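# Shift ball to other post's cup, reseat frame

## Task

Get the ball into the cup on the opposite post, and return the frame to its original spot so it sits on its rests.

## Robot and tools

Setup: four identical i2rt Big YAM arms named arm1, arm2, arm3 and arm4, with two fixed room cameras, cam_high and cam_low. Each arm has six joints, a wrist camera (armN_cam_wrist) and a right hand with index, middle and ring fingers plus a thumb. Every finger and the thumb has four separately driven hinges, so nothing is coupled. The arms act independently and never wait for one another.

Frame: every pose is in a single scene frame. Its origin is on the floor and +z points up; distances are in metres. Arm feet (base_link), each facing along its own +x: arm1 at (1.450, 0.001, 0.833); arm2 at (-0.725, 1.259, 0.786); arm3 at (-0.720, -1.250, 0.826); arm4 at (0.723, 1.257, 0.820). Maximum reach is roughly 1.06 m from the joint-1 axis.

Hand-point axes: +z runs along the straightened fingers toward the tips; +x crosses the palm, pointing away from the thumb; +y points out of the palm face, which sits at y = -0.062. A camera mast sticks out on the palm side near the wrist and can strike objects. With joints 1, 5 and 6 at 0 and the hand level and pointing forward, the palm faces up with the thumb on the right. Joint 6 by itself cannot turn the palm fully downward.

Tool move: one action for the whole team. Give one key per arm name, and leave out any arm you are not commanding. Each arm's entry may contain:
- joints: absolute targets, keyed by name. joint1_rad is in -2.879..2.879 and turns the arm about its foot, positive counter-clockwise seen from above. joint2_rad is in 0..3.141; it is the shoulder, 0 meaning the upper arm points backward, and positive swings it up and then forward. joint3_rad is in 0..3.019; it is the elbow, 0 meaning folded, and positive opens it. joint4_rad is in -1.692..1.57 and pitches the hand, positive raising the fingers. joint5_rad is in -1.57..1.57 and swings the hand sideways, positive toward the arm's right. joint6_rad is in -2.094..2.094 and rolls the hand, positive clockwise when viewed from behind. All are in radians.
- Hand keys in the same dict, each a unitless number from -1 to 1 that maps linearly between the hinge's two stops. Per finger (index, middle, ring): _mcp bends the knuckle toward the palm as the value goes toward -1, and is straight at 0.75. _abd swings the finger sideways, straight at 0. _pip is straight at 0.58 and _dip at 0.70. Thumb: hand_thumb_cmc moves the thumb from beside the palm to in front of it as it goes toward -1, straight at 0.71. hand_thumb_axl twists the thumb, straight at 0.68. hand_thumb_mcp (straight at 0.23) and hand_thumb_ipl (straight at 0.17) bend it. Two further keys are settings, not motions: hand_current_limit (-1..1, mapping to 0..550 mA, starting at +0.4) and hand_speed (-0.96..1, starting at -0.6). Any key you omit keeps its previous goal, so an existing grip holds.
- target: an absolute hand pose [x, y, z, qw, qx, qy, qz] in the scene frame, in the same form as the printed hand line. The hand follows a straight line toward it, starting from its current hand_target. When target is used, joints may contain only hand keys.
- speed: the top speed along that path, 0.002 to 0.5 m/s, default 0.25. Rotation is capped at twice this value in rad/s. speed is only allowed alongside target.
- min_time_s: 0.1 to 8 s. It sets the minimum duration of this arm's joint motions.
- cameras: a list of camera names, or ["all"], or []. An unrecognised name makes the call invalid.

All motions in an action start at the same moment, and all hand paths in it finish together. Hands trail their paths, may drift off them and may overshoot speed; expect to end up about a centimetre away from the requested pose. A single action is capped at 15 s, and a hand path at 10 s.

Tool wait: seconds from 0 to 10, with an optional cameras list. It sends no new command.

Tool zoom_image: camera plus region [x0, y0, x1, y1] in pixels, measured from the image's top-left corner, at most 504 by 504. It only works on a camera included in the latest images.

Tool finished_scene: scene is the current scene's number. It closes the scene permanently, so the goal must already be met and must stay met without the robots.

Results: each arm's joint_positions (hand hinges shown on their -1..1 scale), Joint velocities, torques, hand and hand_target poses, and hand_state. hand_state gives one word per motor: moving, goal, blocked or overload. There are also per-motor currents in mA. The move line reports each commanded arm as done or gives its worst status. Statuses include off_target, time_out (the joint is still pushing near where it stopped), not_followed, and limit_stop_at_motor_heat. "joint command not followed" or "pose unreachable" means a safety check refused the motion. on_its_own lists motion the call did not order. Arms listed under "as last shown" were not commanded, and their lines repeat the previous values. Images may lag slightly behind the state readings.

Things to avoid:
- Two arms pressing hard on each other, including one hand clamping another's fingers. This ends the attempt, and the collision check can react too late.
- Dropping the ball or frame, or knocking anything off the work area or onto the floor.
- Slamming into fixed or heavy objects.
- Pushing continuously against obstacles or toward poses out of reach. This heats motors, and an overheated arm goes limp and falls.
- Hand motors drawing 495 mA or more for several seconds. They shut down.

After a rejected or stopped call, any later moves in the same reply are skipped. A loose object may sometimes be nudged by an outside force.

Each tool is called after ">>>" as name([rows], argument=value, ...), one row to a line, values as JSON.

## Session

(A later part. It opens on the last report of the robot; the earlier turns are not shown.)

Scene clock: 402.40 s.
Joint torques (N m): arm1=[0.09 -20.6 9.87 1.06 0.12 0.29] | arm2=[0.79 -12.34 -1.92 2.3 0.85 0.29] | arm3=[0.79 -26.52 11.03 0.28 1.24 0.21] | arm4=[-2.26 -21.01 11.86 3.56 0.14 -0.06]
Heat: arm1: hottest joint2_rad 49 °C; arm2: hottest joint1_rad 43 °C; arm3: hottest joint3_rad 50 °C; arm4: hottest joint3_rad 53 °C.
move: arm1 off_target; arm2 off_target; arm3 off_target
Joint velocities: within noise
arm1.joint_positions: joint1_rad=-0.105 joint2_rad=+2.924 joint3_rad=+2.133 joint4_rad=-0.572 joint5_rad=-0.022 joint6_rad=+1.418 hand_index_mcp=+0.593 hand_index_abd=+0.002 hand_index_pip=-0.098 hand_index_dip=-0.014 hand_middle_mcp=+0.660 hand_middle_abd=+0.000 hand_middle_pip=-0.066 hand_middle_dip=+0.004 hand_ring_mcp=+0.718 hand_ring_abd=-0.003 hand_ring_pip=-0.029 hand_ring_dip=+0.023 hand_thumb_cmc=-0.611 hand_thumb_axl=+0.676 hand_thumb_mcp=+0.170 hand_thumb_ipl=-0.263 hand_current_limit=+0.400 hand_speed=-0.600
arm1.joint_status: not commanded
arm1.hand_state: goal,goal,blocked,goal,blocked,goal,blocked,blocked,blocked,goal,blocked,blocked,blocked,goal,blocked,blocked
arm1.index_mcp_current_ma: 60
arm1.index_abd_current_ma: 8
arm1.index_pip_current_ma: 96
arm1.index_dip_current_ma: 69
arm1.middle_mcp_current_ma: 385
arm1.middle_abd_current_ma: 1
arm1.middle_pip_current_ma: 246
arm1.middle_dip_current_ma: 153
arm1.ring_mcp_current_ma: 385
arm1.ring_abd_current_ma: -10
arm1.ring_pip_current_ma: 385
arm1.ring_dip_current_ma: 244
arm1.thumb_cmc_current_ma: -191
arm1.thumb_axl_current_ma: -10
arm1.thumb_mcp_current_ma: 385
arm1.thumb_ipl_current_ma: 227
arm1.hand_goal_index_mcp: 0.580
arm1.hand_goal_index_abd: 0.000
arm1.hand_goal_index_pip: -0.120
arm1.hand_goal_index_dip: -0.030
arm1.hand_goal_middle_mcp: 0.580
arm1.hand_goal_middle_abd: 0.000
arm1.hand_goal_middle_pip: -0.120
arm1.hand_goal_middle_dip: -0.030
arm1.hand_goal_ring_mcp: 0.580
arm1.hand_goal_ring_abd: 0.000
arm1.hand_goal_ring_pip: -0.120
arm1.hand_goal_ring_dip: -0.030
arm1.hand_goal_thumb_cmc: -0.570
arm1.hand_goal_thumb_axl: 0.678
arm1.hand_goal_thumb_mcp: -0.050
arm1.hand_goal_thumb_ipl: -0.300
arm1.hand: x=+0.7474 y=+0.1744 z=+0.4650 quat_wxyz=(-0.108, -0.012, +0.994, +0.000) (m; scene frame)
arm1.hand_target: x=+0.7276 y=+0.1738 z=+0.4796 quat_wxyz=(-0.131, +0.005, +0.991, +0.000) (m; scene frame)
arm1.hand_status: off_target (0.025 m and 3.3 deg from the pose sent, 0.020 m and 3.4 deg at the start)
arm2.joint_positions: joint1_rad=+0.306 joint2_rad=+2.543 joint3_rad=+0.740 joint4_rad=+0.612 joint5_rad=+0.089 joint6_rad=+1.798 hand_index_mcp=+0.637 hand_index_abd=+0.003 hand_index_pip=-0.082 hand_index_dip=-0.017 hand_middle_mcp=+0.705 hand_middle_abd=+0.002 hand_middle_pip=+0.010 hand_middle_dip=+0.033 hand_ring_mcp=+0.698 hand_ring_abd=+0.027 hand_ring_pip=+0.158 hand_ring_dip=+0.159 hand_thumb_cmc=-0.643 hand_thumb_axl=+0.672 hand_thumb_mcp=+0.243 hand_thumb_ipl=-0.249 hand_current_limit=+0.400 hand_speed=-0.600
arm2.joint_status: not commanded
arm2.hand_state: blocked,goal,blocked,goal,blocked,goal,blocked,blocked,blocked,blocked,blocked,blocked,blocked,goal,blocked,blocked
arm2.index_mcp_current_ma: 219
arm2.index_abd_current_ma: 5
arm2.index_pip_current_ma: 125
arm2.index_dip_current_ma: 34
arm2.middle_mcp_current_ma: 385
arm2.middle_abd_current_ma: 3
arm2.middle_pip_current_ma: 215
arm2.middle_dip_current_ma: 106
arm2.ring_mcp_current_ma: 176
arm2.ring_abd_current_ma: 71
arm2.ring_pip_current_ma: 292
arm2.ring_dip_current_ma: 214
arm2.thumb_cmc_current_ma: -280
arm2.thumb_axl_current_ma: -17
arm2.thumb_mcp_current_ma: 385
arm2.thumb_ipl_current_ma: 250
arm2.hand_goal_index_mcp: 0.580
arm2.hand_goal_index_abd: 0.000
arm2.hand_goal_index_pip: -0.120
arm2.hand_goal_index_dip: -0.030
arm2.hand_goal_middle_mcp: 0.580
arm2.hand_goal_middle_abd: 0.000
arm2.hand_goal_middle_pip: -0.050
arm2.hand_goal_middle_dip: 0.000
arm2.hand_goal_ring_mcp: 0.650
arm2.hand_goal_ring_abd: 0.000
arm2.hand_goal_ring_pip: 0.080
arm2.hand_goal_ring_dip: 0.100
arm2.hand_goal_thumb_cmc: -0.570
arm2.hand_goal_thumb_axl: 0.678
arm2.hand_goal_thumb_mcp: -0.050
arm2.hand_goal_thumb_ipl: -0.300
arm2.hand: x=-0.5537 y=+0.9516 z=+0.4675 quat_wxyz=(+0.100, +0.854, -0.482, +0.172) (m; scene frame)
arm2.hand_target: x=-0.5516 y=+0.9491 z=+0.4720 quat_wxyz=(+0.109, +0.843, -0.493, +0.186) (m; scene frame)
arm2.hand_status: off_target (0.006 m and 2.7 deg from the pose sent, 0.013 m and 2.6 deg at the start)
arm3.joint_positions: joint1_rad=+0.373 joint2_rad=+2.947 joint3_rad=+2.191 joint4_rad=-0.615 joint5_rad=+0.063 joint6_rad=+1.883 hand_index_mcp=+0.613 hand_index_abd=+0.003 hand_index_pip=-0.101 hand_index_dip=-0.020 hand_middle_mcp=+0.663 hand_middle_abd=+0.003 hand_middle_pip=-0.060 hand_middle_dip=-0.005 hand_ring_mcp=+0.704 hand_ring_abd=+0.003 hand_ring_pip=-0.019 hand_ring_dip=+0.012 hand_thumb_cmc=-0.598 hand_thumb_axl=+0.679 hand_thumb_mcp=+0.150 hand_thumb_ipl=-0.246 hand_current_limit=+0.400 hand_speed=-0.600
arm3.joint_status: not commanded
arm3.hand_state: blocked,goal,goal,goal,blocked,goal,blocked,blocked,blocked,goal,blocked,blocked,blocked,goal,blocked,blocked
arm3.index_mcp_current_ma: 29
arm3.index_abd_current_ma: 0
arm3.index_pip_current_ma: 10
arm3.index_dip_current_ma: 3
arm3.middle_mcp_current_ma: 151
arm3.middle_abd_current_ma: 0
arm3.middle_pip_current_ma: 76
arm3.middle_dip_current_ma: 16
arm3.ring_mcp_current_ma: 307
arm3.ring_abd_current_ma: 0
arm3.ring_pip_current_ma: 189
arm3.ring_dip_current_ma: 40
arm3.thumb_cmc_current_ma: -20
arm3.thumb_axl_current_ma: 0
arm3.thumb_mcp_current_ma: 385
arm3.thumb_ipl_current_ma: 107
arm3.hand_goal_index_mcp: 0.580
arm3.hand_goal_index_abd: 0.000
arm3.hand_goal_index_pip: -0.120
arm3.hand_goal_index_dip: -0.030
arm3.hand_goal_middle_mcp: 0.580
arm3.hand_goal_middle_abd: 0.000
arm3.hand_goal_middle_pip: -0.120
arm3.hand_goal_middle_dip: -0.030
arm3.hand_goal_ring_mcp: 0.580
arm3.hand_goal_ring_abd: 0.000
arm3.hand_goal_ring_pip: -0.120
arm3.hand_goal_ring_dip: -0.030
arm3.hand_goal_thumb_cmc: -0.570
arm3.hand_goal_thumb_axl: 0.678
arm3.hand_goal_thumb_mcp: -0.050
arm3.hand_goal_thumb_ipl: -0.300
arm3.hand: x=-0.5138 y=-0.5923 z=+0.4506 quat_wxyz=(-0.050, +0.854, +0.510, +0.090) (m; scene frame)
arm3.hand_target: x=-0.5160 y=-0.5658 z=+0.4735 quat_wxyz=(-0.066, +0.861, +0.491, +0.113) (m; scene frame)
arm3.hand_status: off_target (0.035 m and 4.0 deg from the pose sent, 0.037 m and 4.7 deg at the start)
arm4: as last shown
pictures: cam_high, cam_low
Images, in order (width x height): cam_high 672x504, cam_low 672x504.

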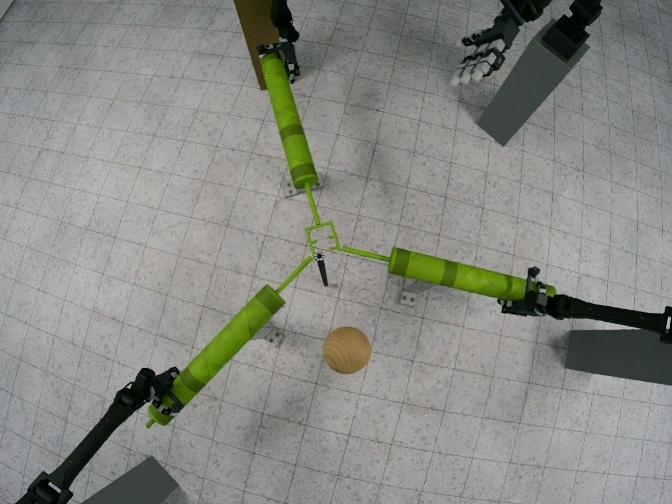

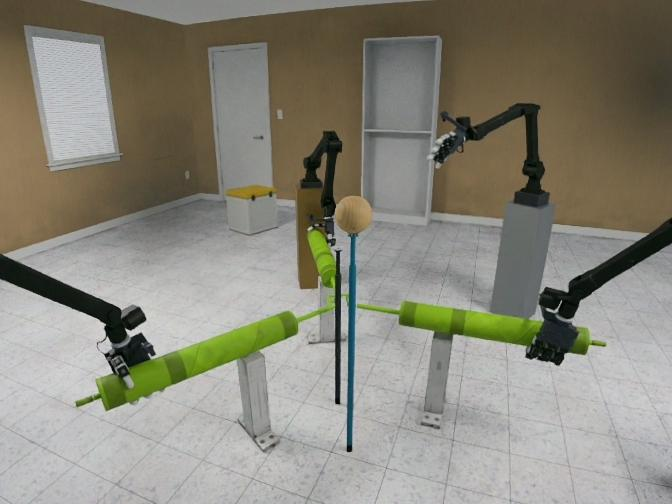

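>>> move(arm1={"target":[0.722,0.162,0.463,-0.1305,0.006,0.9914,0.0008],"speed":0.06}, arm2={"target":[-0.549,0.950,0.454,0.1093,0.8424,-0.4933,0.1867],"speed":0.06}, arm3={"target":[-0.527,-0.563,0.458,-0.0646,0.8615,0.4904,0.1134],"speed":0.06}, cameras=["cam_high","cam_low"])

>>> zoom_image(camera="cam_high", region=[240, 170, 400, 310])

>>> zoom_image(camera="cam_low", region=[540, 280, 660, 380])

>>> zoom_image(camera="cam_low", region=[40, 330, 160, 430])

>>> zoom_image(camera="cam_low", region=[230, 280, 470, 460])

Scene clock: 406.70 s.
Joint torques (N m): arm1=[0.67 -20.42 10.1 0.83 0.14 0.2] | arm2=[0.79 -12.34 -2.18 2.3 0.87 0.24] | arm3=[1.2 -25.47 11.14 0.39 1.29 0.17] | arm4=[-2.32 -21.07 11.84 3.6 0.14 -0.05]
Heat: arm1: hottest joint2_rad 50 °C; arm2: hottest joint1_rad 43 °C; arm3: hottest joint3_rad 51 °C; arm4: hottest joint3_rad 53 °C.
move: arm1 off_target; arm2 off_target; arm3 off_target
Joint velocities: within noise
arm1.joint_positions: joint1_rad=-0.088 joint2_rad=+2.977 joint3_rad=+2.193 joint4_rad=-0.573 joint5_rad=-0.018 joint6_rad=+1.442 hand_index_mcp=+0.593 hand_index_abd=+0.002 hand_index_pip=-0.099 hand_index_dip=-0.015 hand_middle_mcp=+0.660 hand_middle_abd=+0.001 hand_middle_pip=-0.066 hand_middle_dip=+0.004 hand_ring_mcp=+0.718 hand_ring_abd=-0.001 hand_ring_pip=-0.029 hand_ring_dip=+0.024 hand_thumb_cmc=-0.611 hand_thumb_axl=+0.675 hand_thumb_mcp=+0.170 hand_thumb_ipl=-0.263 hand_current_limit=+0.400 hand_speed=-0.600
arm1.joint_status: not commanded
arm1.hand_state: goal,goal,blocked,goal,blocked,goal,blocked,blocked,blocked,goal,blocked,blocked,blocked,goal,blocked,blocked
arm1.index_mcp_current_ma: 60
arm1.index_abd_current_ma: 8
arm1.index_pip_current_ma: 91
arm1.index_dip_current_ma: 65
arm1.middle_mcp_current_ma: 385
arm1.middle_abd_current_ma: 2
arm1.middle_pip_current_ma: 246
arm1.middle_dip_current_ma: 153
arm1.ring_mcp_current_ma: 385
arm1.ring_abd_current_ma: -3
arm1.ring_pip_current_ma: 385
arm1.ring_dip_current_ma: 247
arm1.thumb_cmc_current_ma: -191
arm1.thumb_axl_current_ma: -16
arm1.thumb_mcp_current_ma: 385
arm1.thumb_ipl_current_ma: 227
arm1.hand_goal_index_mcp: 0.580
arm1.hand_goal_index_abd: 0.000
arm1.hand_goal_index_pip: -0.120
arm1.hand_goal_index_dip: -0.030
arm1.hand_goal_middle_mcp: 0.580
arm1.hand_goal_middle_abd: 0.000
arm1.hand_goal_middle_pip: -0.120
arm1.hand_goal_middle_dip: -0.030
arm1.hand_goal_ring_mcp: 0.580
arm1.hand_goal_ring_abd: 0.000
arm1.hand_goal_ring_pip: -0.120
arm1.hand_goal_ring_dip: -0.030
arm1.hand_goal_thumb_cmc: -0.570
arm1.hand_goal_thumb_axl: 0.678
arm1.hand_goal_thumb_mcp: -0.050
arm1.hand_goal_thumb_ipl: -0.300
arm1.hand: x=+0.7429 y=+0.1631 z=+0.4470 quat_wxyz=(-0.111, -0.008, +0.994, +0.000) (m; scene frame)
arm1.hand_target: x=+0.7226 y=+0.1617 z=+0.4635 quat_wxyz=(-0.131, +0.005, +0.991, +0.000) (m; scene frame)
arm1.hand_status: off_target (0.026 m and 2.8 deg from the pose sent, 0.028 m and 3.3 deg at the start)
arm2.joint_positions: joint1_rad=+0.314 joint2_rad=+2.598 joint3_rad=+0.777 joint4_rad=+0.631 joint5_rad=+0.093 joint6_rad=+1.811 hand_index_mcp=+0.637 hand_index_abd=+0.003 hand_index_pip=-0.082 hand_index_dip=-0.017 hand_middle_mcp=+0.705 hand_middle_abd=+0.002 hand_middle_pip=+0.011 hand_middle_dip=+0.034 hand_ring_mcp=+0.699 hand_ring_abd=+0.027 hand_ring_pip=+0.158 hand_ring_dip=+0.159 hand_thumb_cmc=-0.644 hand_thumb_axl=+0.674 hand_thumb_mcp=+0.243 hand_thumb_ipl=-0.251 hand_current_limit=+0.400 hand_speed=-0.600
arm2.joint_status: not commanded
arm2.hand_state: blocked,goal,blocked,goal,blocked,goal,blocked,blocked,blocked,blocked,blocked,blocked,blocked,goal,blocked,blocked
arm2.index_mcp_current_ma: 219
arm2.index_abd_current_ma: 5
arm2.index_pip_current_ma: 125
arm2.index_dip_current_ma: 34
arm2.middle_mcp_current_ma: 385
arm2.middle_abd_current_ma: 4
arm2.middle_pip_current_ma: 217
arm2.middle_dip_current_ma: 111
arm2.ring_mcp_current_ma: 179
arm2.ring_abd_current_ma: 71
arm2.ring_pip_current_ma: 292
arm2.ring_dip_current_ma: 214
arm2.thumb_cmc_current_ma: -281
arm2.thumb_axl_current_ma: -12
arm2.thumb_mcp_current_ma: 385
arm2.thumb_ipl_current_ma: 238
arm2.hand_goal_index_mcp: 0.580
arm2.hand_goal_index_abd: 0.000
arm2.hand_goal_index_pip: -0.120
arm2.hand_goal_index_dip: -0.030
arm2.hand_goal_middle_mcp: 0.580
arm2.hand_goal_middle_abd: 0.000
arm2.hand_goal_middle_pip: -0.050
arm2.hand_goal_middle_dip: 0.000
arm2.hand_goal_ring_mcp: 0.650
arm2.hand_goal_ring_abd: 0.000
arm2.hand_goal_ring_pip: 0.080
arm2.hand_goal_ring_dip: 0.100
arm2.hand_goal_thumb_cmc: -0.570
arm2.hand_goal_thumb_axl: 0.678
arm2.hand_goal_thumb_mcp: -0.050
arm2.hand_goal_thumb_ipl: -0.300
arm2.hand: x=-0.5511 y=+0.9522 z=+0.4493 quat_wxyz=(+0.100, +0.852, -0.484, +0.173) (m; scene frame)
arm2.hand_target: x=-0.5491 y=+0.9502 z=+0.4539 quat_wxyz=(+0.109, +0.843, -0.493, +0.186) (m; scene frame)
arm2.hand_status: off_target (0.006 m and 2.5 deg from the pose sent, 0.014 m and 2.7 deg at the start)
arm3.joint_positions: joint1_rad=+0.389 joint2_rad=+2.986 joint3_rad=+2.230 joint4_rad=-0.618 joint5_rad=+0.066 joint6_rad=+1.906 hand_index_mcp=+0.612 hand_index_abd=+0.003 hand_index_pip=-0.101 hand_index_dip=-0.020 hand_middle_mcp=+0.663 hand_middle_abd=+0.003 hand_middle_pip=-0.060 hand_middle_dip=-0.005 hand_ring_mcp=+0.704 hand_ring_abd=+0.003 hand_ring_pip=-0.019 hand_ring_dip=+0.012 hand_thumb_cmc=-0.598 hand_thumb_axl=+0.680 hand_thumb_mcp=+0.150 hand_thumb_ipl=-0.246 hand_current_limit=+0.400 hand_speed=-0.600
arm3.joint_status: not commanded
arm3.hand_state: blocked,goal,goal,goal,blocked,goal,blocked,blocked,blocked,goal,blocked,blocked,blocked,goal,blocked,blocked
arm3.index_mcp_current_ma: 28
arm3.index_abd_current_ma: 0
arm3.index_pip_current_ma: 10
arm3.index_dip_current_ma: 3
arm3.middle_mcp_current_ma: 151
arm3.middle_abd_current_ma: 0
arm3.middle_pip_current_ma: 76
arm3.middle_dip_current_ma: 16
arm3.ring_mcp_current_ma: 307
arm3.ring_abd_current_ma: 0
arm3.ring_pip_current_ma: 192
arm3.ring_dip_current_ma: 41
arm3.thumb_cmc_current_ma: -20
arm3.thumb_axl_current_ma: 0
arm3.thumb_mcp_current_ma: 385
arm3.thumb_ipl_current_ma: 107
arm3.hand_goal_index_mcp: 0.580
arm3.hand_goal_index_abd: 0.000
arm3.hand_goal_index_pip: -0.120
arm3.hand_goal_index_dip: -0.030
arm3.hand_goal_middle_mcp: 0.580
arm3.hand_goal_middle_abd: 0.000
arm3.hand_goal_middle_pip: -0.120
arm3.hand_goal_middle_dip: -0.030
arm3.hand_goal_ring_mcp: 0.580
arm3.hand_goal_ring_abd: 0.000
arm3.hand_goal_ring_pip: -0.120
arm3.hand_goal_ring_dip: -0.030
arm3.hand_goal_thumb_cmc: -0.570
arm3.hand_goal_thumb_axl: 0.678
arm3.hand_goal_thumb_mcp: -0.050
arm3.hand_goal_thumb_ipl: -0.300
arm3.hand: x=-0.5247 y=-0.5920 z=+0.4352 quat_wxyz=(-0.049, +0.856, +0.507, +0.089) (m; scene frame)
arm3.hand_target: x=-0.5275 y=-0.5640 z=+0.4586 quat_wxyz=(-0.066, +0.861, +0.491, +0.113) (m; scene frame)
arm3.hand_status: off_target (0.037 m and 3.8 deg from the pose sent, 0.033 m and 3.9 deg at the start)
arm4: as last shown
pictures: cam_high, cam_low
Images, in order (width x height): cam_high 672x504, cam_low 672x504.

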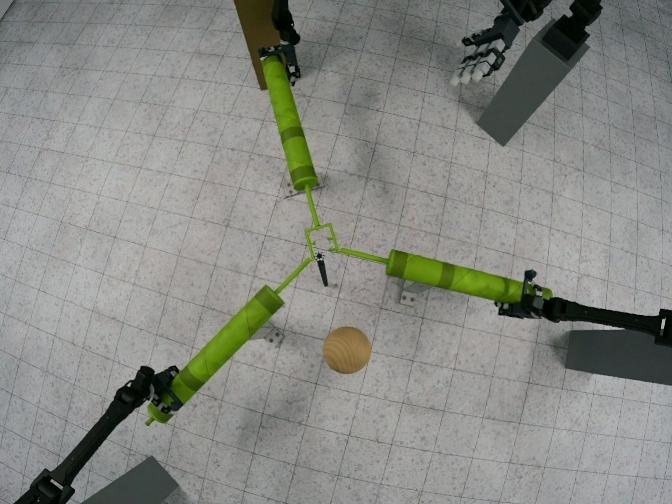

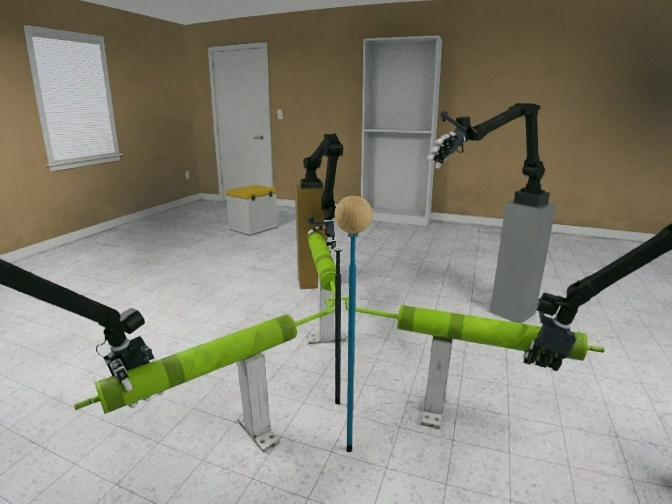

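Scaled by 3.150 from the camera's 672x504 image, which has a finer 960x720 frame.

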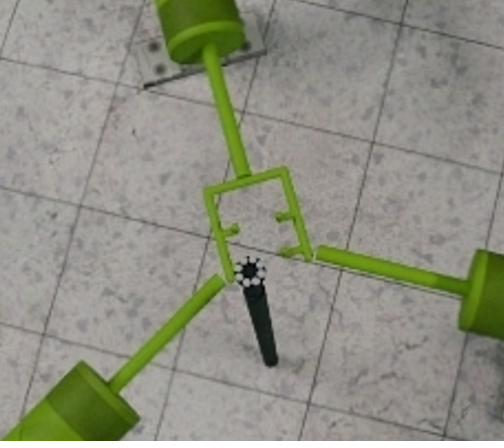

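Scaled by 4.200 from the camera's 672x504 image, which has a finer 960x720 frame.

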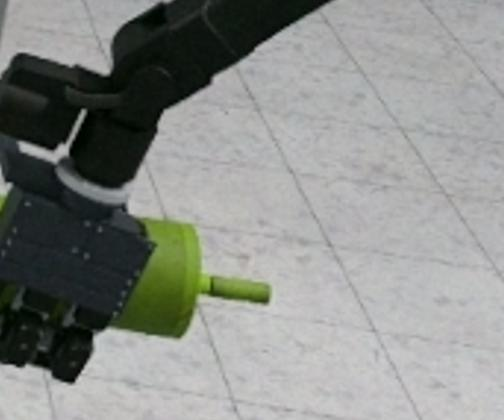

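Scaled by 4.200 from the camera's 672x504 image, which has a finer 960x720 frame.

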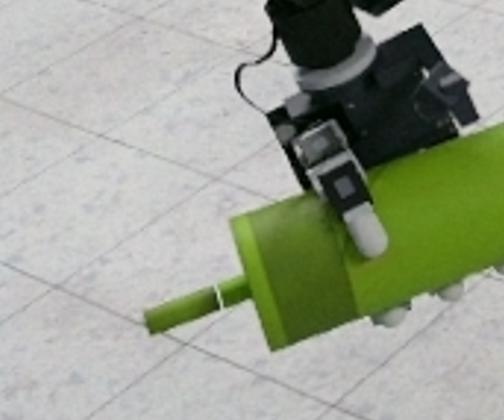

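Scaled by 2.100 from the camera's 672x504 image, which has a finer 960x720 frame.

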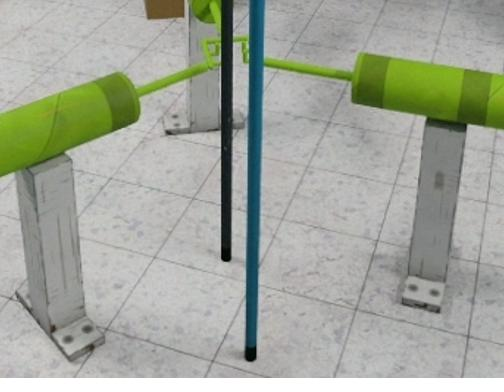

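>>> move(arm1={"target":[0.722,0.162,0.445,-0.1305,0.006,0.9914,0.0008],"speed":0.03}, arm2={"target":[-0.549,0.950,0.440,0.1093,0.8424,-0.4933,0.1867],"speed":0.03}, arm3={"target":[-0.527,-0.563,0.436,-0.0646,0.8615,0.4904,0.1134],"speed":0.03}, cameras=["cam_high","cam_low"])

>>> zoom_image(camera="cam_high", region=[240, 170, 400, 310])

>>> zoom_image(camera="cam_low", region=[540, 280, 660, 380])

>>> zoom_image(camera="cam_low", region=[40, 330, 160, 430])

Scene clock: 411.57 s.
Joint torques (N m): arm1=[0.32 -19.43 10.92 1.33 0.15 0.2] | arm2=[0.44 -11.81 -1.46 2.13 0.92 0.22] | arm3=[0.56 -23.59 12.29 1.48 0.87 0.07] | arm4=[-2.32 -21.07 11.88 3.6 0.13 -0.05]
Heat: arm1: hottest joint2_rad 50 °C; arm2: hottest joint1_rad 43 °C; arm3: hottest joint3_rad 51 °C; arm4: hottest joint3_rad 53 °C.
move: arm1 off_target; arm2 off_target; arm3 off_target
Joint velocities: within noise
arm1.joint_positions: joint1_rad=-0.088 joint2_rad=+3.003 joint3_rad=+2.230 joint4_rad=-0.589 joint5_rad=-0.018 joint6_rad=+1.444 hand_index_mcp=+0.593 hand_index_abd=+0.002 hand_index_pip=-0.102 hand_index_dip=-0.018 hand_middle_mcp=+0.660 hand_middle_abd=+0.004 hand_middle_pip=-0.069 hand_middle_dip=-0.004 hand_ring_mcp=+0.718 hand_ring_abd=+0.002 hand_ring_pip=-0.029 hand_ring_dip=+0.010 hand_thumb_cmc=-0.607 hand_thumb_axl=+0.678 hand_thumb_mcp=+0.173 hand_thumb_ipl=-0.263 hand_current_limit=+0.400 hand_speed=-0.600
arm1.joint_status: not commanded
arm1.hand_state: goal,goal,goal,goal,blocked,goal,blocked,blocked,blocked,goal,blocked,blocked,blocked,goal,blocked,blocked
arm1.index_mcp_current_ma: 60
arm1.index_abd_current_ma: 8
arm1.index_pip_current_ma: 78
arm1.index_dip_current_ma: 49
arm1.middle_mcp_current_ma: 385
arm1.middle_abd_current_ma: 13
arm1.middle_pip_current_ma: 235
arm1.middle_dip_current_ma: 116
arm1.ring_mcp_current_ma: 385
arm1.ring_abd_current_ma: 5
arm1.ring_pip_current_ma: 385
arm1.ring_dip_current_ma: 183
arm1.thumb_cmc_current_ma: -172
arm1.thumb_axl_current_ma: 1
arm1.thumb_mcp_current_ma: 385
arm1.thumb_ipl_current_ma: 227
arm1.hand_goal_index_mcp: 0.580
arm1.hand_goal_index_abd: 0.000
arm1.hand_goal_index_pip: -0.120
arm1.hand_goal_index_dip: -0.030
arm1.hand_goal_middle_mcp: 0.580
arm1.hand_goal_middle_abd: 0.000
arm1.hand_goal_middle_pip: -0.120
arm1.hand_goal_middle_dip: -0.030
arm1.hand_goal_ring_mcp: 0.580
arm1.hand_goal_ring_abd: 0.000
arm1.hand_goal_ring_pip: -0.120
arm1.hand_goal_ring_dip: -0.030
arm1.hand_goal_thumb_cmc: -0.570
arm1.hand_goal_thumb_axl: 0.678
arm1.hand_goal_thumb_mcp: -0.050
arm1.hand_goal_thumb_ipl: -0.300
arm1.hand: x=+0.7416 y=+0.1632 z=+0.4394 quat_wxyz=(-0.108, -0.007, +0.994, -0.001) (m; scene frame)
arm1.hand_target: x=+0.7228 y=+0.1617 z=+0.4459 quat_wxyz=(-0.131, +0.005, +0.991, +0.000) (m; scene frame)
arm1.hand_status: off_target (0.020 m and 3.0 deg from the pose sent, 0.021 m and 2.8 deg at the start)
arm2.joint_positions: joint1_rad=+0.320 joint2_rad=+2.633 joint3_rad=+0.794 joint4_rad=+0.652 joint5_rad=+0.092 joint6_rad=+1.812 hand_index_mcp=+0.637 hand_index_abd=+0.003 hand_index_pip=-0.083 hand_index_dip=-0.017 hand_middle_mcp=+0.705 hand_middle_abd=+0.002 hand_middle_pip=+0.011 hand_middle_dip=+0.034 hand_ring_mcp=+0.699 hand_ring_abd=+0.027 hand_ring_pip=+0.158 hand_ring_dip=+0.159 hand_thumb_cmc=-0.644 hand_thumb_axl=+0.678 hand_thumb_mcp=+0.243 hand_thumb_ipl=-0.253 hand_current_limit=+0.400 hand_speed=-0.600
arm2.joint_status: not commanded
arm2.hand_state: blocked,goal,blocked,goal,blocked,goal,blocked,blocked,blocked,blocked,blocked,blocked,blocked,goal,blocked,blocked
arm2.index_mcp_current_ma: 215
arm2.index_abd_current_ma: 5
arm2.index_pip_current_ma: 122
arm2.index_dip_current_ma: 34
arm2.middle_mcp_current_ma: 385
arm2.middle_abd_current_ma: 4
arm2.middle_pip_current_ma: 217
arm2.middle_dip_current_ma: 111
arm2.ring_mcp_current_ma: 182
arm2.ring_abd_current_ma: 71
arm2.ring_pip_current_ma: 292
arm2.ring_dip_current_ma: 214
arm2.thumb_cmc_current_ma: -281
arm2.thumb_axl_current_ma: 0
arm2.thumb_mcp_current_ma: 385
arm2.thumb_ipl_current_ma: 228
arm2.hand_goal_index_mcp: 0.580
arm2.hand_goal_index_abd: 0.000
arm2.hand_goal_index_pip: -0.120
arm2.hand_goal_index_dip: -0.030
arm2.hand_goal_middle_mcp: 0.580
arm2.hand_goal_middle_abd: 0.000
arm2.hand_goal_middle_pip: -0.050
arm2.hand_goal_middle_dip: 0.000
arm2.hand_goal_ring_mcp: 0.650
arm2.hand_goal_ring_abd: 0.000
arm2.hand_goal_ring_pip: 0.080
arm2.hand_goal_ring_dip: 0.100
arm2.hand_goal_thumb_cmc: -0.570
arm2.hand_goal_thumb_axl: 0.678
arm2.hand_goal_thumb_mcp: -0.050
arm2.hand_goal_thumb_ipl: -0.300
arm2.hand: x=-0.5504 y=+0.9545 z=+0.4385 quat_wxyz=(+0.099, +0.853, -0.482, +0.174) (m; scene frame)
arm2.hand_target: x=-0.5491 y=+0.9502 z=+0.4400 quat_wxyz=(+0.109, +0.843, -0.493, +0.186) (m; scene frame)
arm2.hand_status: off_target (0.005 m and 2.6 deg from the pose sent, 0.010 m and 2.5 deg at the start)
arm3.joint_positions: joint1_rad=+0.394 joint2_rad=+3.013 joint3_rad=+2.280 joint4_rad=-0.648 joint5_rad=+0.077 joint6_rad=+1.913 hand_index_mcp=+0.607 hand_index_abd=+0.003 hand_index_pip=-0.103 hand_index_dip=-0.022 hand_middle_mcp=+0.661 hand_middle_abd=+0.006 hand_middle_pip=-0.065 hand_middle_dip=-0.008 hand_ring_mcp=+0.704 hand_ring_abd=+0.009 hand_ring_pip=-0.019 hand_ring_dip=+0.007 hand_thumb_cmc=-0.596 hand_thumb_axl=+0.684 hand_thumb_mcp=+0.150 hand_thumb_ipl=-0.241 hand_current_limit=+0.400 hand_speed=-0.600
arm3.joint_status: not commanded
arm3.hand_state: blocked,goal,goal,goal,blocked,goal,blocked,blocked,blocked,goal,blocked,blocked,blocked,goal,blocked,blocked
arm3.index_mcp_current_ma: 20
arm3.index_abd_current_ma: 0
arm3.index_pip_current_ma: 8
arm3.index_dip_current_ma: 2
arm3.middle_mcp_current_ma: 144
arm3.middle_abd_current_ma: 1
arm3.middle_pip_current_ma: 65
arm3.middle_dip_current_ma: 12
arm3.ring_mcp_current_ma: 307
arm3.ring_abd_current_ma: 2
arm3.ring_pip_current_ma: 192
arm3.ring_dip_current_ma: 32
arm3.thumb_cmc_current_ma: -18
arm3.thumb_axl_current_ma: 2
arm3.thumb_mcp_current_ma: 385
arm3.thumb_ipl_current_ma: 123
arm3.hand_goal_index_mcp: 0.580
arm3.hand_goal_index_abd: 0.000
arm3.hand_goal_index_pip: -0.120
arm3.hand_goal_index_dip: -0.030
arm3.hand_goal_middle_mcp: 0.580
arm3.hand_goal_middle_abd: 0.000
arm3.hand_goal_middle_pip: -0.120
arm3.hand_goal_middle_dip: -0.030
arm3.hand_goal_ring_mcp: 0.580
arm3.hand_goal_ring_abd: 0.000
arm3.hand_goal_ring_pip: -0.120
arm3.hand_goal_ring_dip: -0.030
arm3.hand_goal_thumb_cmc: -0.570
arm3.hand_goal_thumb_axl: 0.678
arm3.hand_goal_thumb_mcp: -0.050
arm3.hand_goal_thumb_ipl: -0.300
arm3.hand: x=-0.5262 y=-0.5886 z=+0.4317 quat_wxyz=(-0.043, +0.857, +0.506, +0.091) (m; scene frame)
arm3.hand_target: x=-0.5276 y=-0.5643 z=+0.4374 quat_wxyz=(-0.066, +0.861, +0.491, +0.113) (m; scene frame)
arm3.hand_status: off_target (0.026 m and 4.0 deg from the pose sent, 0.029 m and 3.8 deg at the start)
arm4: as last shown
pictures: cam_high, cam_low
Images, in order (width x height): cam_high 672x504, cam_low 672x504.

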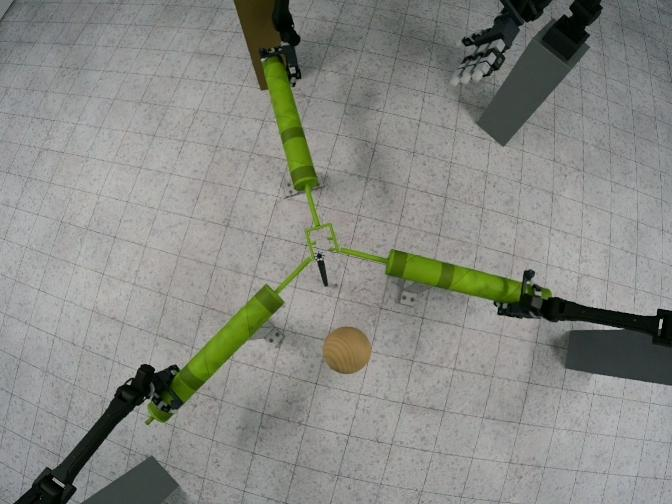

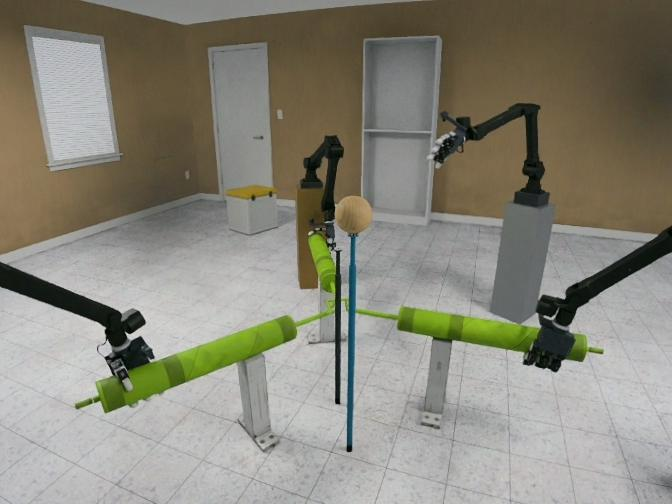

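Scaled by 3.150 from the camera's 672x504 image, which has a finer 960x720 frame.

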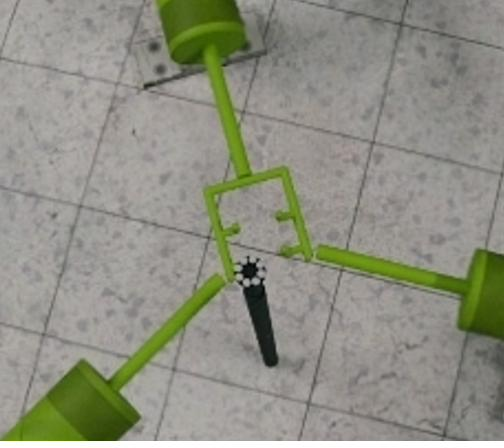

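Scaled by 4.200 from the camera's 672x504 image, which has a finer 960x720 frame.

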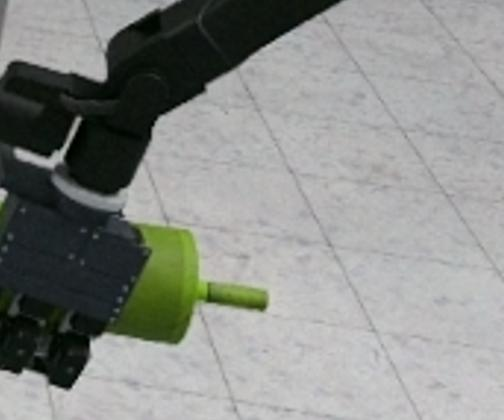

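Scaled by 4.200 from the camera's 672x504 image, which has a finer 960x720 frame.

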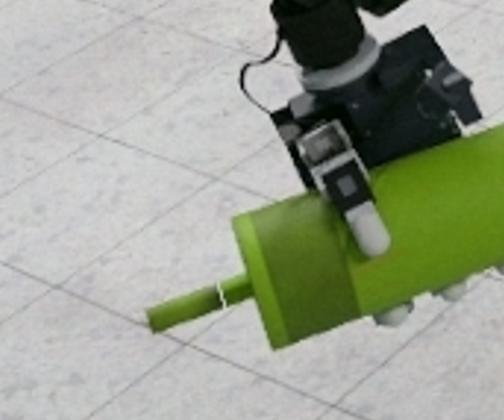

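>>> move(arm1={"target":[0.732,0.168,0.447,-0.1305,0.006,0.9914,0.0008],"speed":0.05}, arm2={"target":[-0.5502,0.9535,0.442,0.1093,0.8424,-0.4933,0.1867],"speed":0.05}, arm3={"target":[-0.518,-0.577,0.440,-0.0646,0.8615,0.4904,0.1134],"speed":0.05}, cameras=[])

>>> move(arm1={"joints":{"hand_thumb_mcp":0.226,"hand_thumb_ipl":0.168,"hand_index_mcp":0.754,"hand_index_pip":0.576,"hand_index_dip":0.696,"hand_middle_mcp":0.754,"hand_middle_pip":0.576,"hand_middle_dip":0.696,"hand_ring_mcp":0.754,"hand_ring_pip":0.576,"hand_ring_dip":0.696}}, arm2={"joints":{"hand_thumb_mcp":0.226,"hand_thumb_ipl":0.168,"hand_index_mcp":0.754,"hand_index_pip":0.576,"hand_index_dip":0.696,"hand_middle_mcp":0.754,"hand_middle_pip":0.576,"hand_middle_dip":0.696,"hand_ring_mcp":0.754,"hand_ring_pip":0.576,"hand_ring_dip":0.696}}, arm3={"joints":{"hand_thumb_mcp":0.226,"hand_thumb_ipl":0.168,"hand_index_mcp":0.754,"hand_index_pip":0.576,"hand_index_dip":0.696,"hand_middle_mcp":0.754,"hand_middle_pip":0.576,"hand_middle_dip":0.696,"hand_ring_mcp":0.754,"hand_ring_pip":0.576,"hand_ring_dip":0.696}}, cameras=["cam_high","cam_low"])

Scene clock: 418.27 s.
Joint torques (N m): arm1=[-0.5 -21.36 6.53 2.15 0.08 0.11] | arm2=[0.73 -12.1 -2.4 2.33 0.93 0.28] | arm3=[-0.5 -25.82 6.43 2.22 0.75 -0.04] | arm4=[-2.26 -20.95 11.85 3.59 0.14 -0.05]
Heat: arm1: hottest joint2_rad 50 °C; arm2: hottest joint1_rad 42 °C; arm3: hottest joint3_rad 50 °C; arm4: hottest joint3_rad 53 °C.
move: arm1 off_target; arm2 off_target; arm3 off_target
Joint velocities: within noise
arm1.joint_positions: joint1_rad=-0.088 joint2_rad=+3.003 joint3_rad=+2.224 joint4_rad=-0.580 joint5_rad=-0.018 joint6_rad=+1.444 hand_index_mcp=+0.593 hand_index_abd=+0.002 hand_index_pip=-0.107 hand_index_dip=-0.021 hand_middle_mcp=+0.656 hand_middle_abd=+0.004 hand_middle_pip=-0.069 hand_middle_dip=-0.005 hand_ring_mcp=+0.718 hand_ring_abd=+0.004 hand_ring_pip=-0.030 hand_ring_dip=+0.007 hand_thumb_cmc=-0.607 hand_thumb_axl=+0.678 hand_thumb_mcp=+0.178 hand_thumb_ipl=-0.263 hand_current_limit=+0.400 hand_speed=-0.600
arm1.joint_status: not commanded
arm1.hand_state: goal,goal,goal,goal,blocked,goal,blocked,blocked,blocked,goal,blocked,blocked,blocked,goal,blocked,blocked
arm1.index_mcp_current_ma: 59
arm1.index_abd_current_ma: 8
arm1.index_pip_current_ma: 55
arm1.index_dip_current_ma: 39
arm1.middle_mcp_current_ma: 379
arm1.middle_abd_current_ma: 13
arm1.middle_pip_current_ma: 231
arm1.middle_dip_current_ma: 112
arm1.ring_mcp_current_ma: 385
arm1.ring_abd_current_ma: 16
arm1.ring_pip_current_ma: 385
arm1.ring_dip_current_ma: 169
arm1.thumb_cmc_current_ma: -172
arm1.thumb_axl_current_ma: 1
arm1.thumb_mcp_current_ma: 385
arm1.thumb_ipl_current_ma: 227
arm1.hand_goal_index_mcp: 0.580
arm1.hand_goal_index_abd: 0.000
arm1.hand_goal_index_pip: -0.120
arm1.hand_goal_index_dip: -0.030
arm1.hand_goal_middle_mcp: 0.580
arm1.hand_goal_middle_abd: 0.000
arm1.hand_goal_middle_pip: -0.120
arm1.hand_goal_middle_dip: -0.030
arm1.hand_goal_ring_mcp: 0.580
arm1.hand_goal_ring_abd: 0.000
arm1.hand_goal_ring_pip: -0.120
arm1.hand_goal_ring_dip: -0.030
arm1.hand_goal_thumb_cmc: -0.570
arm1.hand_goal_thumb_axl: 0.678
arm1.hand_goal_thumb_mcp: -0.050
arm1.hand_goal_thumb_ipl: -0.300
arm1.hand: x=+0.7423 y=+0.1631 z=+0.4382 quat_wxyz=(-0.110, -0.007, +0.994, +0.000) (m; scene frame)
arm1.hand_target: x=+0.7321 y=+0.1679 z=+0.4471 quat_wxyz=(-0.130, +0.006, +0.991, +0.001) (m; scene frame)
arm1.hand_status: off_target (0.014 m and 2.8 deg from the pose sent, 0.013 m and 3.0 deg at the start)
arm2.joint_positions: joint1_rad=+0.321 joint2_rad=+2.633 joint3_rad=+0.794 joint4_rad=+0.653 joint5_rad=+0.093 joint6_rad=+1.812 hand_index_mcp=+0.637 hand_index_abd=+0.003 hand_index_pip=-0.083 hand_index_dip=-0.018 hand_middle_mcp=+0.705 hand_middle_abd=+0.003 hand_middle_pip=+0.011 hand_middle_dip=+0.034 hand_ring_mcp=+0.699 hand_ring_abd=+0.027 hand_ring_pip=+0.158 hand_ring_dip=+0.159 hand_thumb_cmc=-0.644 hand_thumb_axl=+0.678 hand_thumb_mcp=+0.243 hand_thumb_ipl=-0.253 hand_current_limit=+0.400 hand_speed=-0.600
arm2.joint_status: not commanded
arm2.hand_state: blocked,goal,blocked,goal,blocked,goal,blocked,blocked,blocked,blocked,blocked,blocked,blocked,goal,blocked,blocked
arm2.index_mcp_current_ma: 215
arm2.index_abd_current_ma: 5
arm2.index_pip_current_ma: 122
arm2.index_dip_current_ma: 32
arm2.middle_mcp_current_ma: 385
arm2.middle_abd_current_ma: 5
arm2.middle_pip_current_ma: 217
arm2.middle_dip_current_ma: 111
arm2.ring_mcp_current_ma: 182
arm2.ring_abd_current_ma: 71
arm2.ring_pip_current_ma: 292
arm2.ring_dip_current_ma: 214
arm2.thumb_cmc_current_ma: -281
arm2.thumb_axl_current_ma: 0
arm2.thumb_mcp_current_ma: 385
arm2.thumb_ipl_current_ma: 228
arm2.hand_goal_index_mcp: 0.580
arm2.hand_goal_index_abd: 0.000
arm2.hand_goal_index_pip: -0.120
arm2.hand_goal_index_dip: -0.030
arm2.hand_goal_middle_mcp: 0.580
arm2.hand_goal_middle_abd: 0.000
arm2.hand_goal_middle_pip: -0.050
arm2.hand_goal_middle_dip: 0.000
arm2.hand_goal_ring_mcp: 0.650
arm2.hand_goal_ring_abd: 0.000
arm2.hand_goal_ring_pip: 0.080
arm2.hand_goal_ring_dip: 0.100
arm2.hand_goal_thumb_cmc: -0.570
arm2.hand_goal_thumb_axl: 0.678
arm2.hand_goal_thumb_mcp: -0.050
arm2.hand_goal_thumb_ipl: -0.300
arm2.hand: x=-0.5501 y=+0.9543 z=+0.4387 quat_wxyz=(+0.100, +0.853, -0.482, +0.174) (m; scene frame)
arm2.hand_target: x=-0.5503 y=+0.9536 z=+0.4420 quat_wxyz=(+0.109, +0.843, -0.493, +0.186) (m; scene frame)
arm2.hand_status: off_target (0.003 m and 2.5 deg from the pose sent, 0.004 m and 2.6 deg at the start)
arm3.joint_positions: joint1_rad=+0.394 joint2_rad=+3.005 joint3_rad=+2.257 joint4_rad=-0.622 joint5_rad=+0.077 joint6_rad=+1.913 hand_index_mcp=+0.602 hand_index_abd=+0.003 hand_index_pip=-0.106 hand_index_dip=-0.023 hand_middle_mcp=+0.661 hand_middle_abd=+0.007 hand_middle_pip=-0.067 hand_middle_dip=-0.009 hand_ring_mcp=+0.704 hand_ring_abd=+0.012 hand_ring_pip=-0.019 hand_ring_dip=+0.007 hand_thumb_cmc=-0.603 hand_thumb_axl=+0.684 hand_thumb_mcp=+0.154 hand_thumb_ipl=-0.241 hand_current_limit=+0.400 hand_speed=-0.600
arm3.joint_status: not commanded
arm3.hand_state: blocked,goal,goal,goal,blocked,goal,blocked,blocked,blocked,goal,blocked,blocked,blocked,goal,blocked,blocked
arm3.index_mcp_current_ma: 14
arm3.index_abd_current_ma: 0
arm3.index_pip_current_ma: 5
arm3.index_dip_current_ma: 2
arm3.middle_mcp_current_ma: 144
arm3.middle_abd_current_ma: 1
arm3.middle_pip_current_ma: 60
arm3.middle_dip_current_ma: 12
arm3.ring_mcp_current_ma: 307
arm3.ring_abd_current_ma: 4
arm3.ring_pip_current_ma: 192
arm3.ring_dip_current_ma: 32
arm3.thumb_cmc_current_ma: -27
arm3.thumb_axl_current_ma: 2
arm3.thumb_mcp_current_ma: 385
arm3.thumb_ipl_current_ma: 123
arm3.hand_goal_index_mcp: 0.580
arm3.hand_goal_index_abd: 0.000
arm3.hand_goal_index_pip: -0.120
arm3.hand_goal_index_dip: -0.030
arm3.hand_goal_middle_mcp: 0.580
arm3.hand_goal_middle_abd: 0.000
arm3.hand_goal_middle_pip: -0.120
arm3.hand_goal_middle_dip: -0.030
arm3.hand_goal_ring_mcp: 0.580
arm3.hand_goal_ring_abd: 0.000
arm3.hand_goal_ring_pip: -0.120
arm3.hand_goal_ring_dip: -0.030
arm3.hand_goal_thumb_cmc: -0.570
arm3.hand_goal_thumb_axl: 0.678
arm3.hand_goal_thumb_mcp: -0.050
arm3.hand_goal_thumb_ipl: -0.300
arm3.hand: x=-0.5262 y=-0.5898 z=+0.4304 quat_wxyz=(-0.047, +0.857, +0.505, +0.094) (m; scene frame)
arm3.hand_target: x=-0.5182 y=-0.5773 z=+0.4402 quat_wxyz=(-0.064, +0.862, +0.491, +0.113) (m; scene frame)
arm3.hand_status: off_target (0.018 m and 3.5 deg from the pose sent, 0.016 m and 4.0 deg at the start)
arm4: as last shown
pictures: none
No camera images: "cameras" was empty.

Scene clock: 419.27 s.
Joint torques (N m): arm1=[-0.32 -21.54 6.56 1.48 0.04 0.03] | arm2=[0.67 -12.16 -2.19 1.73 0.33 0.11] | arm3=[-0.56 -26.05 6.56 1.2 0.45 -0.13] | arm4=[-2.26 -21.07 11.85 3.59 0.14 -0.06]
Heat: arm1: hottest joint2_rad 50 °C; arm2: hottest joint1_rad 42 °C; arm3: hottest joint3_rad 50 °C; arm4: hottest joint3_rad 53 °C.
move: arm1 done; arm2 done; arm3 done
Joint velocities: within noise
arm1.joint_positions: joint1_rad=-0.088 joint2_rad=+3.003 joint3_rad=+2.224 joint4_rad=-0.563 joint5_rad=-0.018 joint6_rad=+1.452 hand_index_mcp=+0.752 hand_index_abd=+0.002 hand_index_pip=+0.573 hand_index_dip=+0.693 hand_middle_mcp=+0.752 hand_middle_abd=+0.004 hand_middle_pip=+0.573 hand_middle_dip=+0.693 hand_ring_mcp=+0.753 hand_ring_abd=+0.005 hand_ring_pip=+0.572 hand_ring_dip=+0.693 hand_thumb_cmc=-0.571 hand_thumb_axl=+0.678 hand_thumb_mcp=+0.219 hand_thumb_ipl=+0.164 hand_current_limit=+0.400 hand_speed=-0.600
arm1.joint_status: all done
arm1.hand_state: goal,goal,goal,goal,goal,goal,goal,goal,goal,goal,goal,goal,goal,goal,goal,goal
arm1.index_mcp_current_ma: -10
arm1.index_abd_current_ma: 8
arm1.index_pip_current_ma: -12
arm1.index_dip_current_ma: -11
arm1.middle_mcp_current_ma: -9
arm1.middle_abd_current_ma: 13
arm1.middle_pip_current_ma: -13
arm1.middle_dip_current_ma: -11
arm1.ring_mcp_current_ma: -5
arm1.ring_abd_current_ma: 16
arm1.ring_pip_current_ma: -14
arm1.ring_dip_current_ma: -11
arm1.thumb_cmc_current_ma: -3
arm1.thumb_axl_current_ma: 1
arm1.thumb_mcp_current_ma: -40
arm1.thumb_ipl_current_ma: -23
arm1.hand_goal_index_mcp: 0.754
arm1.hand_goal_index_abd: 0.000
arm1.hand_goal_index_pip: 0.576
arm1.hand_goal_index_dip: 0.696
arm1.hand_goal_middle_mcp: 0.754
arm1.hand_goal_middle_abd: 0.000
arm1.hand_goal_middle_pip: 0.576
arm1.hand_goal_middle_dip: 0.696
arm1.hand_goal_ring_mcp: 0.754
arm1.hand_goal_ring_abd: 0.000
arm1.hand_goal_ring_pip: 0.576
arm1.hand_goal_ring_dip: 0.696
arm1.hand_goal_thumb_cmc: -0.570
arm1.hand_goal_thumb_axl: 0.678
arm1.hand_goal_thumb_mcp: 0.226
arm1.hand_goal_thumb_ipl: 0.168
arm1.hand: x=+0.7392 y=+0.1636 z=+0.4386 quat_wxyz=(-0.118, -0.003, +0.993, +0.000) (m; scene frame)
arm1.hand_target: x=+0.7323 y=+0.1681 z=+0.4471 quat_wxyz=(-0.130, +0.006, +0.991, +0.001) (m; scene frame)
arm1.hand_status: not commanded
arm2.joint_positions: joint1_rad=+0.321 joint2_rad=+2.633 joint3_rad=+0.792 joint4_rad=+0.670 joint5_rad=+0.110 joint6_rad=+1.830 hand_index_mcp=+0.752 hand_index_abd=+0.003 hand_index_pip=+0.573 hand_index_dip=+0.693 hand_middle_mcp=+0.753 hand_middle_abd=+0.004 hand_middle_pip=+0.573 hand_middle_dip=+0.693 hand_ring_mcp=+0.752 hand_ring_abd=+0.006 hand_ring_pip=+0.573 hand_ring_dip=+0.693 hand_thumb_cmc=-0.569 hand_thumb_axl=+0.678 hand_thumb_mcp=+0.224 hand_thumb_ipl=+0.164 hand_current_limit=+0.400 hand_speed=-0.600
arm2.joint_status: all done
arm2.hand_state: goal,goal,goal,goal,goal,goal,goal,goal,goal,goal,goal,goal,goal,goal,goal,goal
arm2.index_mcp_current_ma: -4
arm2.index_abd_current_ma: 5
arm2.index_pip_current_ma: -7
arm2.index_dip_current_ma: -5
arm2.middle_mcp_current_ma: -2
arm2.middle_abd_current_ma: 7
arm2.middle_pip_current_ma: -5
arm2.middle_dip_current_ma: -6
arm2.ring_mcp_current_ma: -4
arm2.ring_abd_current_ma: 13
arm2.ring_pip_current_ma: -7
arm2.ring_dip_current_ma: -6
arm2.thumb_cmc_current_ma: 2
arm2.thumb_axl_current_ma: 0
arm2.thumb_mcp_current_ma: -5
arm2.thumb_ipl_current_ma: -12
arm2.hand_goal_index_mcp: 0.754
arm2.hand_goal_index_abd: 0.000
arm2.hand_goal_index_pip: 0.576
arm2.hand_goal_index_dip: 0.696
arm2.hand_goal_middle_mcp: 0.754
arm2.hand_goal_middle_abd: 0.000
arm2.hand_goal_middle_pip: 0.576
arm2.hand_goal_middle_dip: 0.696
arm2.hand_goal_ring_mcp: 0.754
arm2.hand_goal_ring_abd: 0.000
arm2.hand_goal_ring_pip: 0.576
arm2.hand_goal_ring_dip: 0.696
arm2.hand_goal_thumb_cmc: -0.570
arm2.hand_goal_thumb_axl: 0.678
arm2.hand_goal_thumb_mcp: 0.226
arm2.hand_goal_thumb_ipl: 0.168
arm2.hand: x=-0.5506 y=+0.9523 z=+0.4405 quat_wxyz=(+0.108, +0.846, -0.490, +0.180) (m; scene frame)
arm2.hand_target: x=-0.5503 y=+0.9536 z=+0.4420 quat_wxyz=(+0.109, +0.843, -0.493, +0.186) (m; scene frame)
arm2.hand_status: not commanded
arm3.joint_positions: joint1_rad=+0.394 joint2_rad=+3.005 joint3_rad=+2.256 joint4_rad=-0.598 joint5_rad=+0.083 joint6_rad=+1.925 hand_index_mcp=+0.752 hand_index_abd=+0.003 hand_index_pip=+0.573 hand_index_dip=+0.693 hand_middle_mcp=+0.752 hand_middle_abd=+0.005 hand_middle_pip=+0.573 hand_middle_dip=+0.693 hand_ring_mcp=+0.753 hand_ring_abd=+0.005 hand_ring_pip=+0.572 hand_ring_dip=+0.693 hand_thumb_cmc=-0.571 hand_thumb_axl=+0.680 hand_thumb_mcp=+0.217 hand_thumb_ipl=+0.163 hand_current_limit=+0.400 hand_speed=-0.600
arm3.joint_status: all done
arm3.hand_state: goal,goal,goal,goal,goal,goal,goal,goal,goal,goal,goal,goal,goal,goal,goal,goal
arm3.index_mcp_current_ma: 0
arm3.index_abd_current_ma: 0
arm3.index_pip_current_ma: 0
arm3.index_dip_current_ma: 0
arm3.middle_mcp_current_ma: 0
arm3.middle_abd_current_ma: 1
arm3.middle_pip_current_ma: 0
arm3.middle_dip_current_ma: 0
arm3.ring_mcp_current_ma: 0
arm3.ring_abd_current_ma: 1
arm3.ring_pip_current_ma: -1
arm3.ring_dip_current_ma: 0
arm3.thumb_cmc_current_ma: 0
arm3.thumb_axl_current_ma: 0
arm3.thumb_mcp_current_ma: -4
arm3.thumb_ipl_current_ma: -1
arm3.hand_goal_index_mcp: 0.754
arm3.hand_goal_index_abd: 0.000
arm3.hand_goal_index_pip: 0.576
arm3.hand_goal_index_dip: 0.696
arm3.hand_goal_middle_mcp: 0.754
arm3.hand_goal_middle_abd: 0.000
arm3.hand_goal_middle_pip: 0.576
arm3.hand_goal_middle_dip: 0.696
arm3.hand_goal_ring_mcp: 0.754
arm3.hand_goal_ring_abd: 0.000
arm3.hand_goal_ring_pip: 0.576
arm3.hand_goal_ring_dip: 0.696
arm3.hand_goal_thumb_cmc: -0.570
arm3.hand_goal_thumb_axl: 0.678
arm3.hand_goal_thumb_mcp: 0.226
arm3.hand_goal_thumb_ipl: 0.168
arm3.hand: x=-0.5252 y=-0.5849 z=+0.4307 quat_wxyz=(-0.055, +0.859, +0.499, +0.103) (m; scene frame)
arm3.hand_target: x=-0.5181 y=-0.5773 z=+0.4403 quat_wxyz=(-0.064, +0.862, +0.491, +0.113) (m; scene frame)
arm3.hand_status: not commanded
arm4: as last shown
pictures: cam_high, cam_low
Images, in order (width x height): cam_high 672x504, cam_low 672x504.

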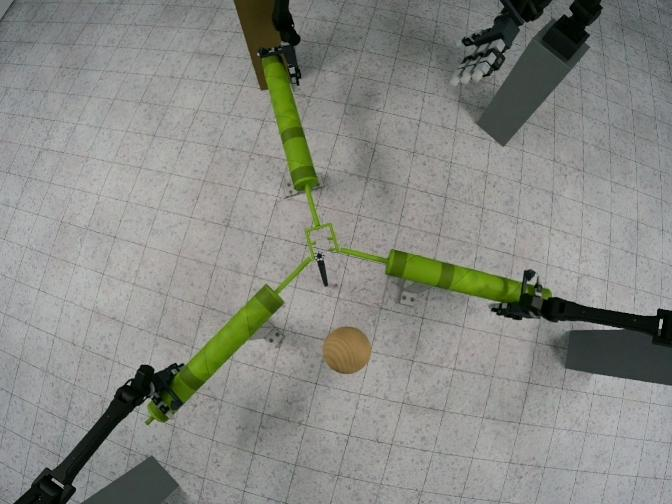

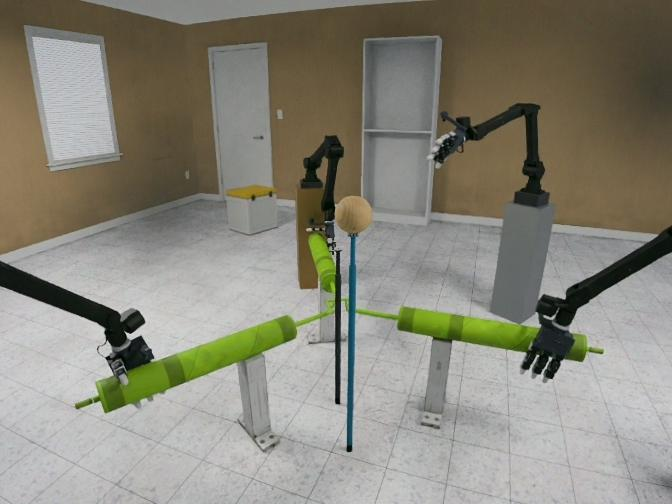

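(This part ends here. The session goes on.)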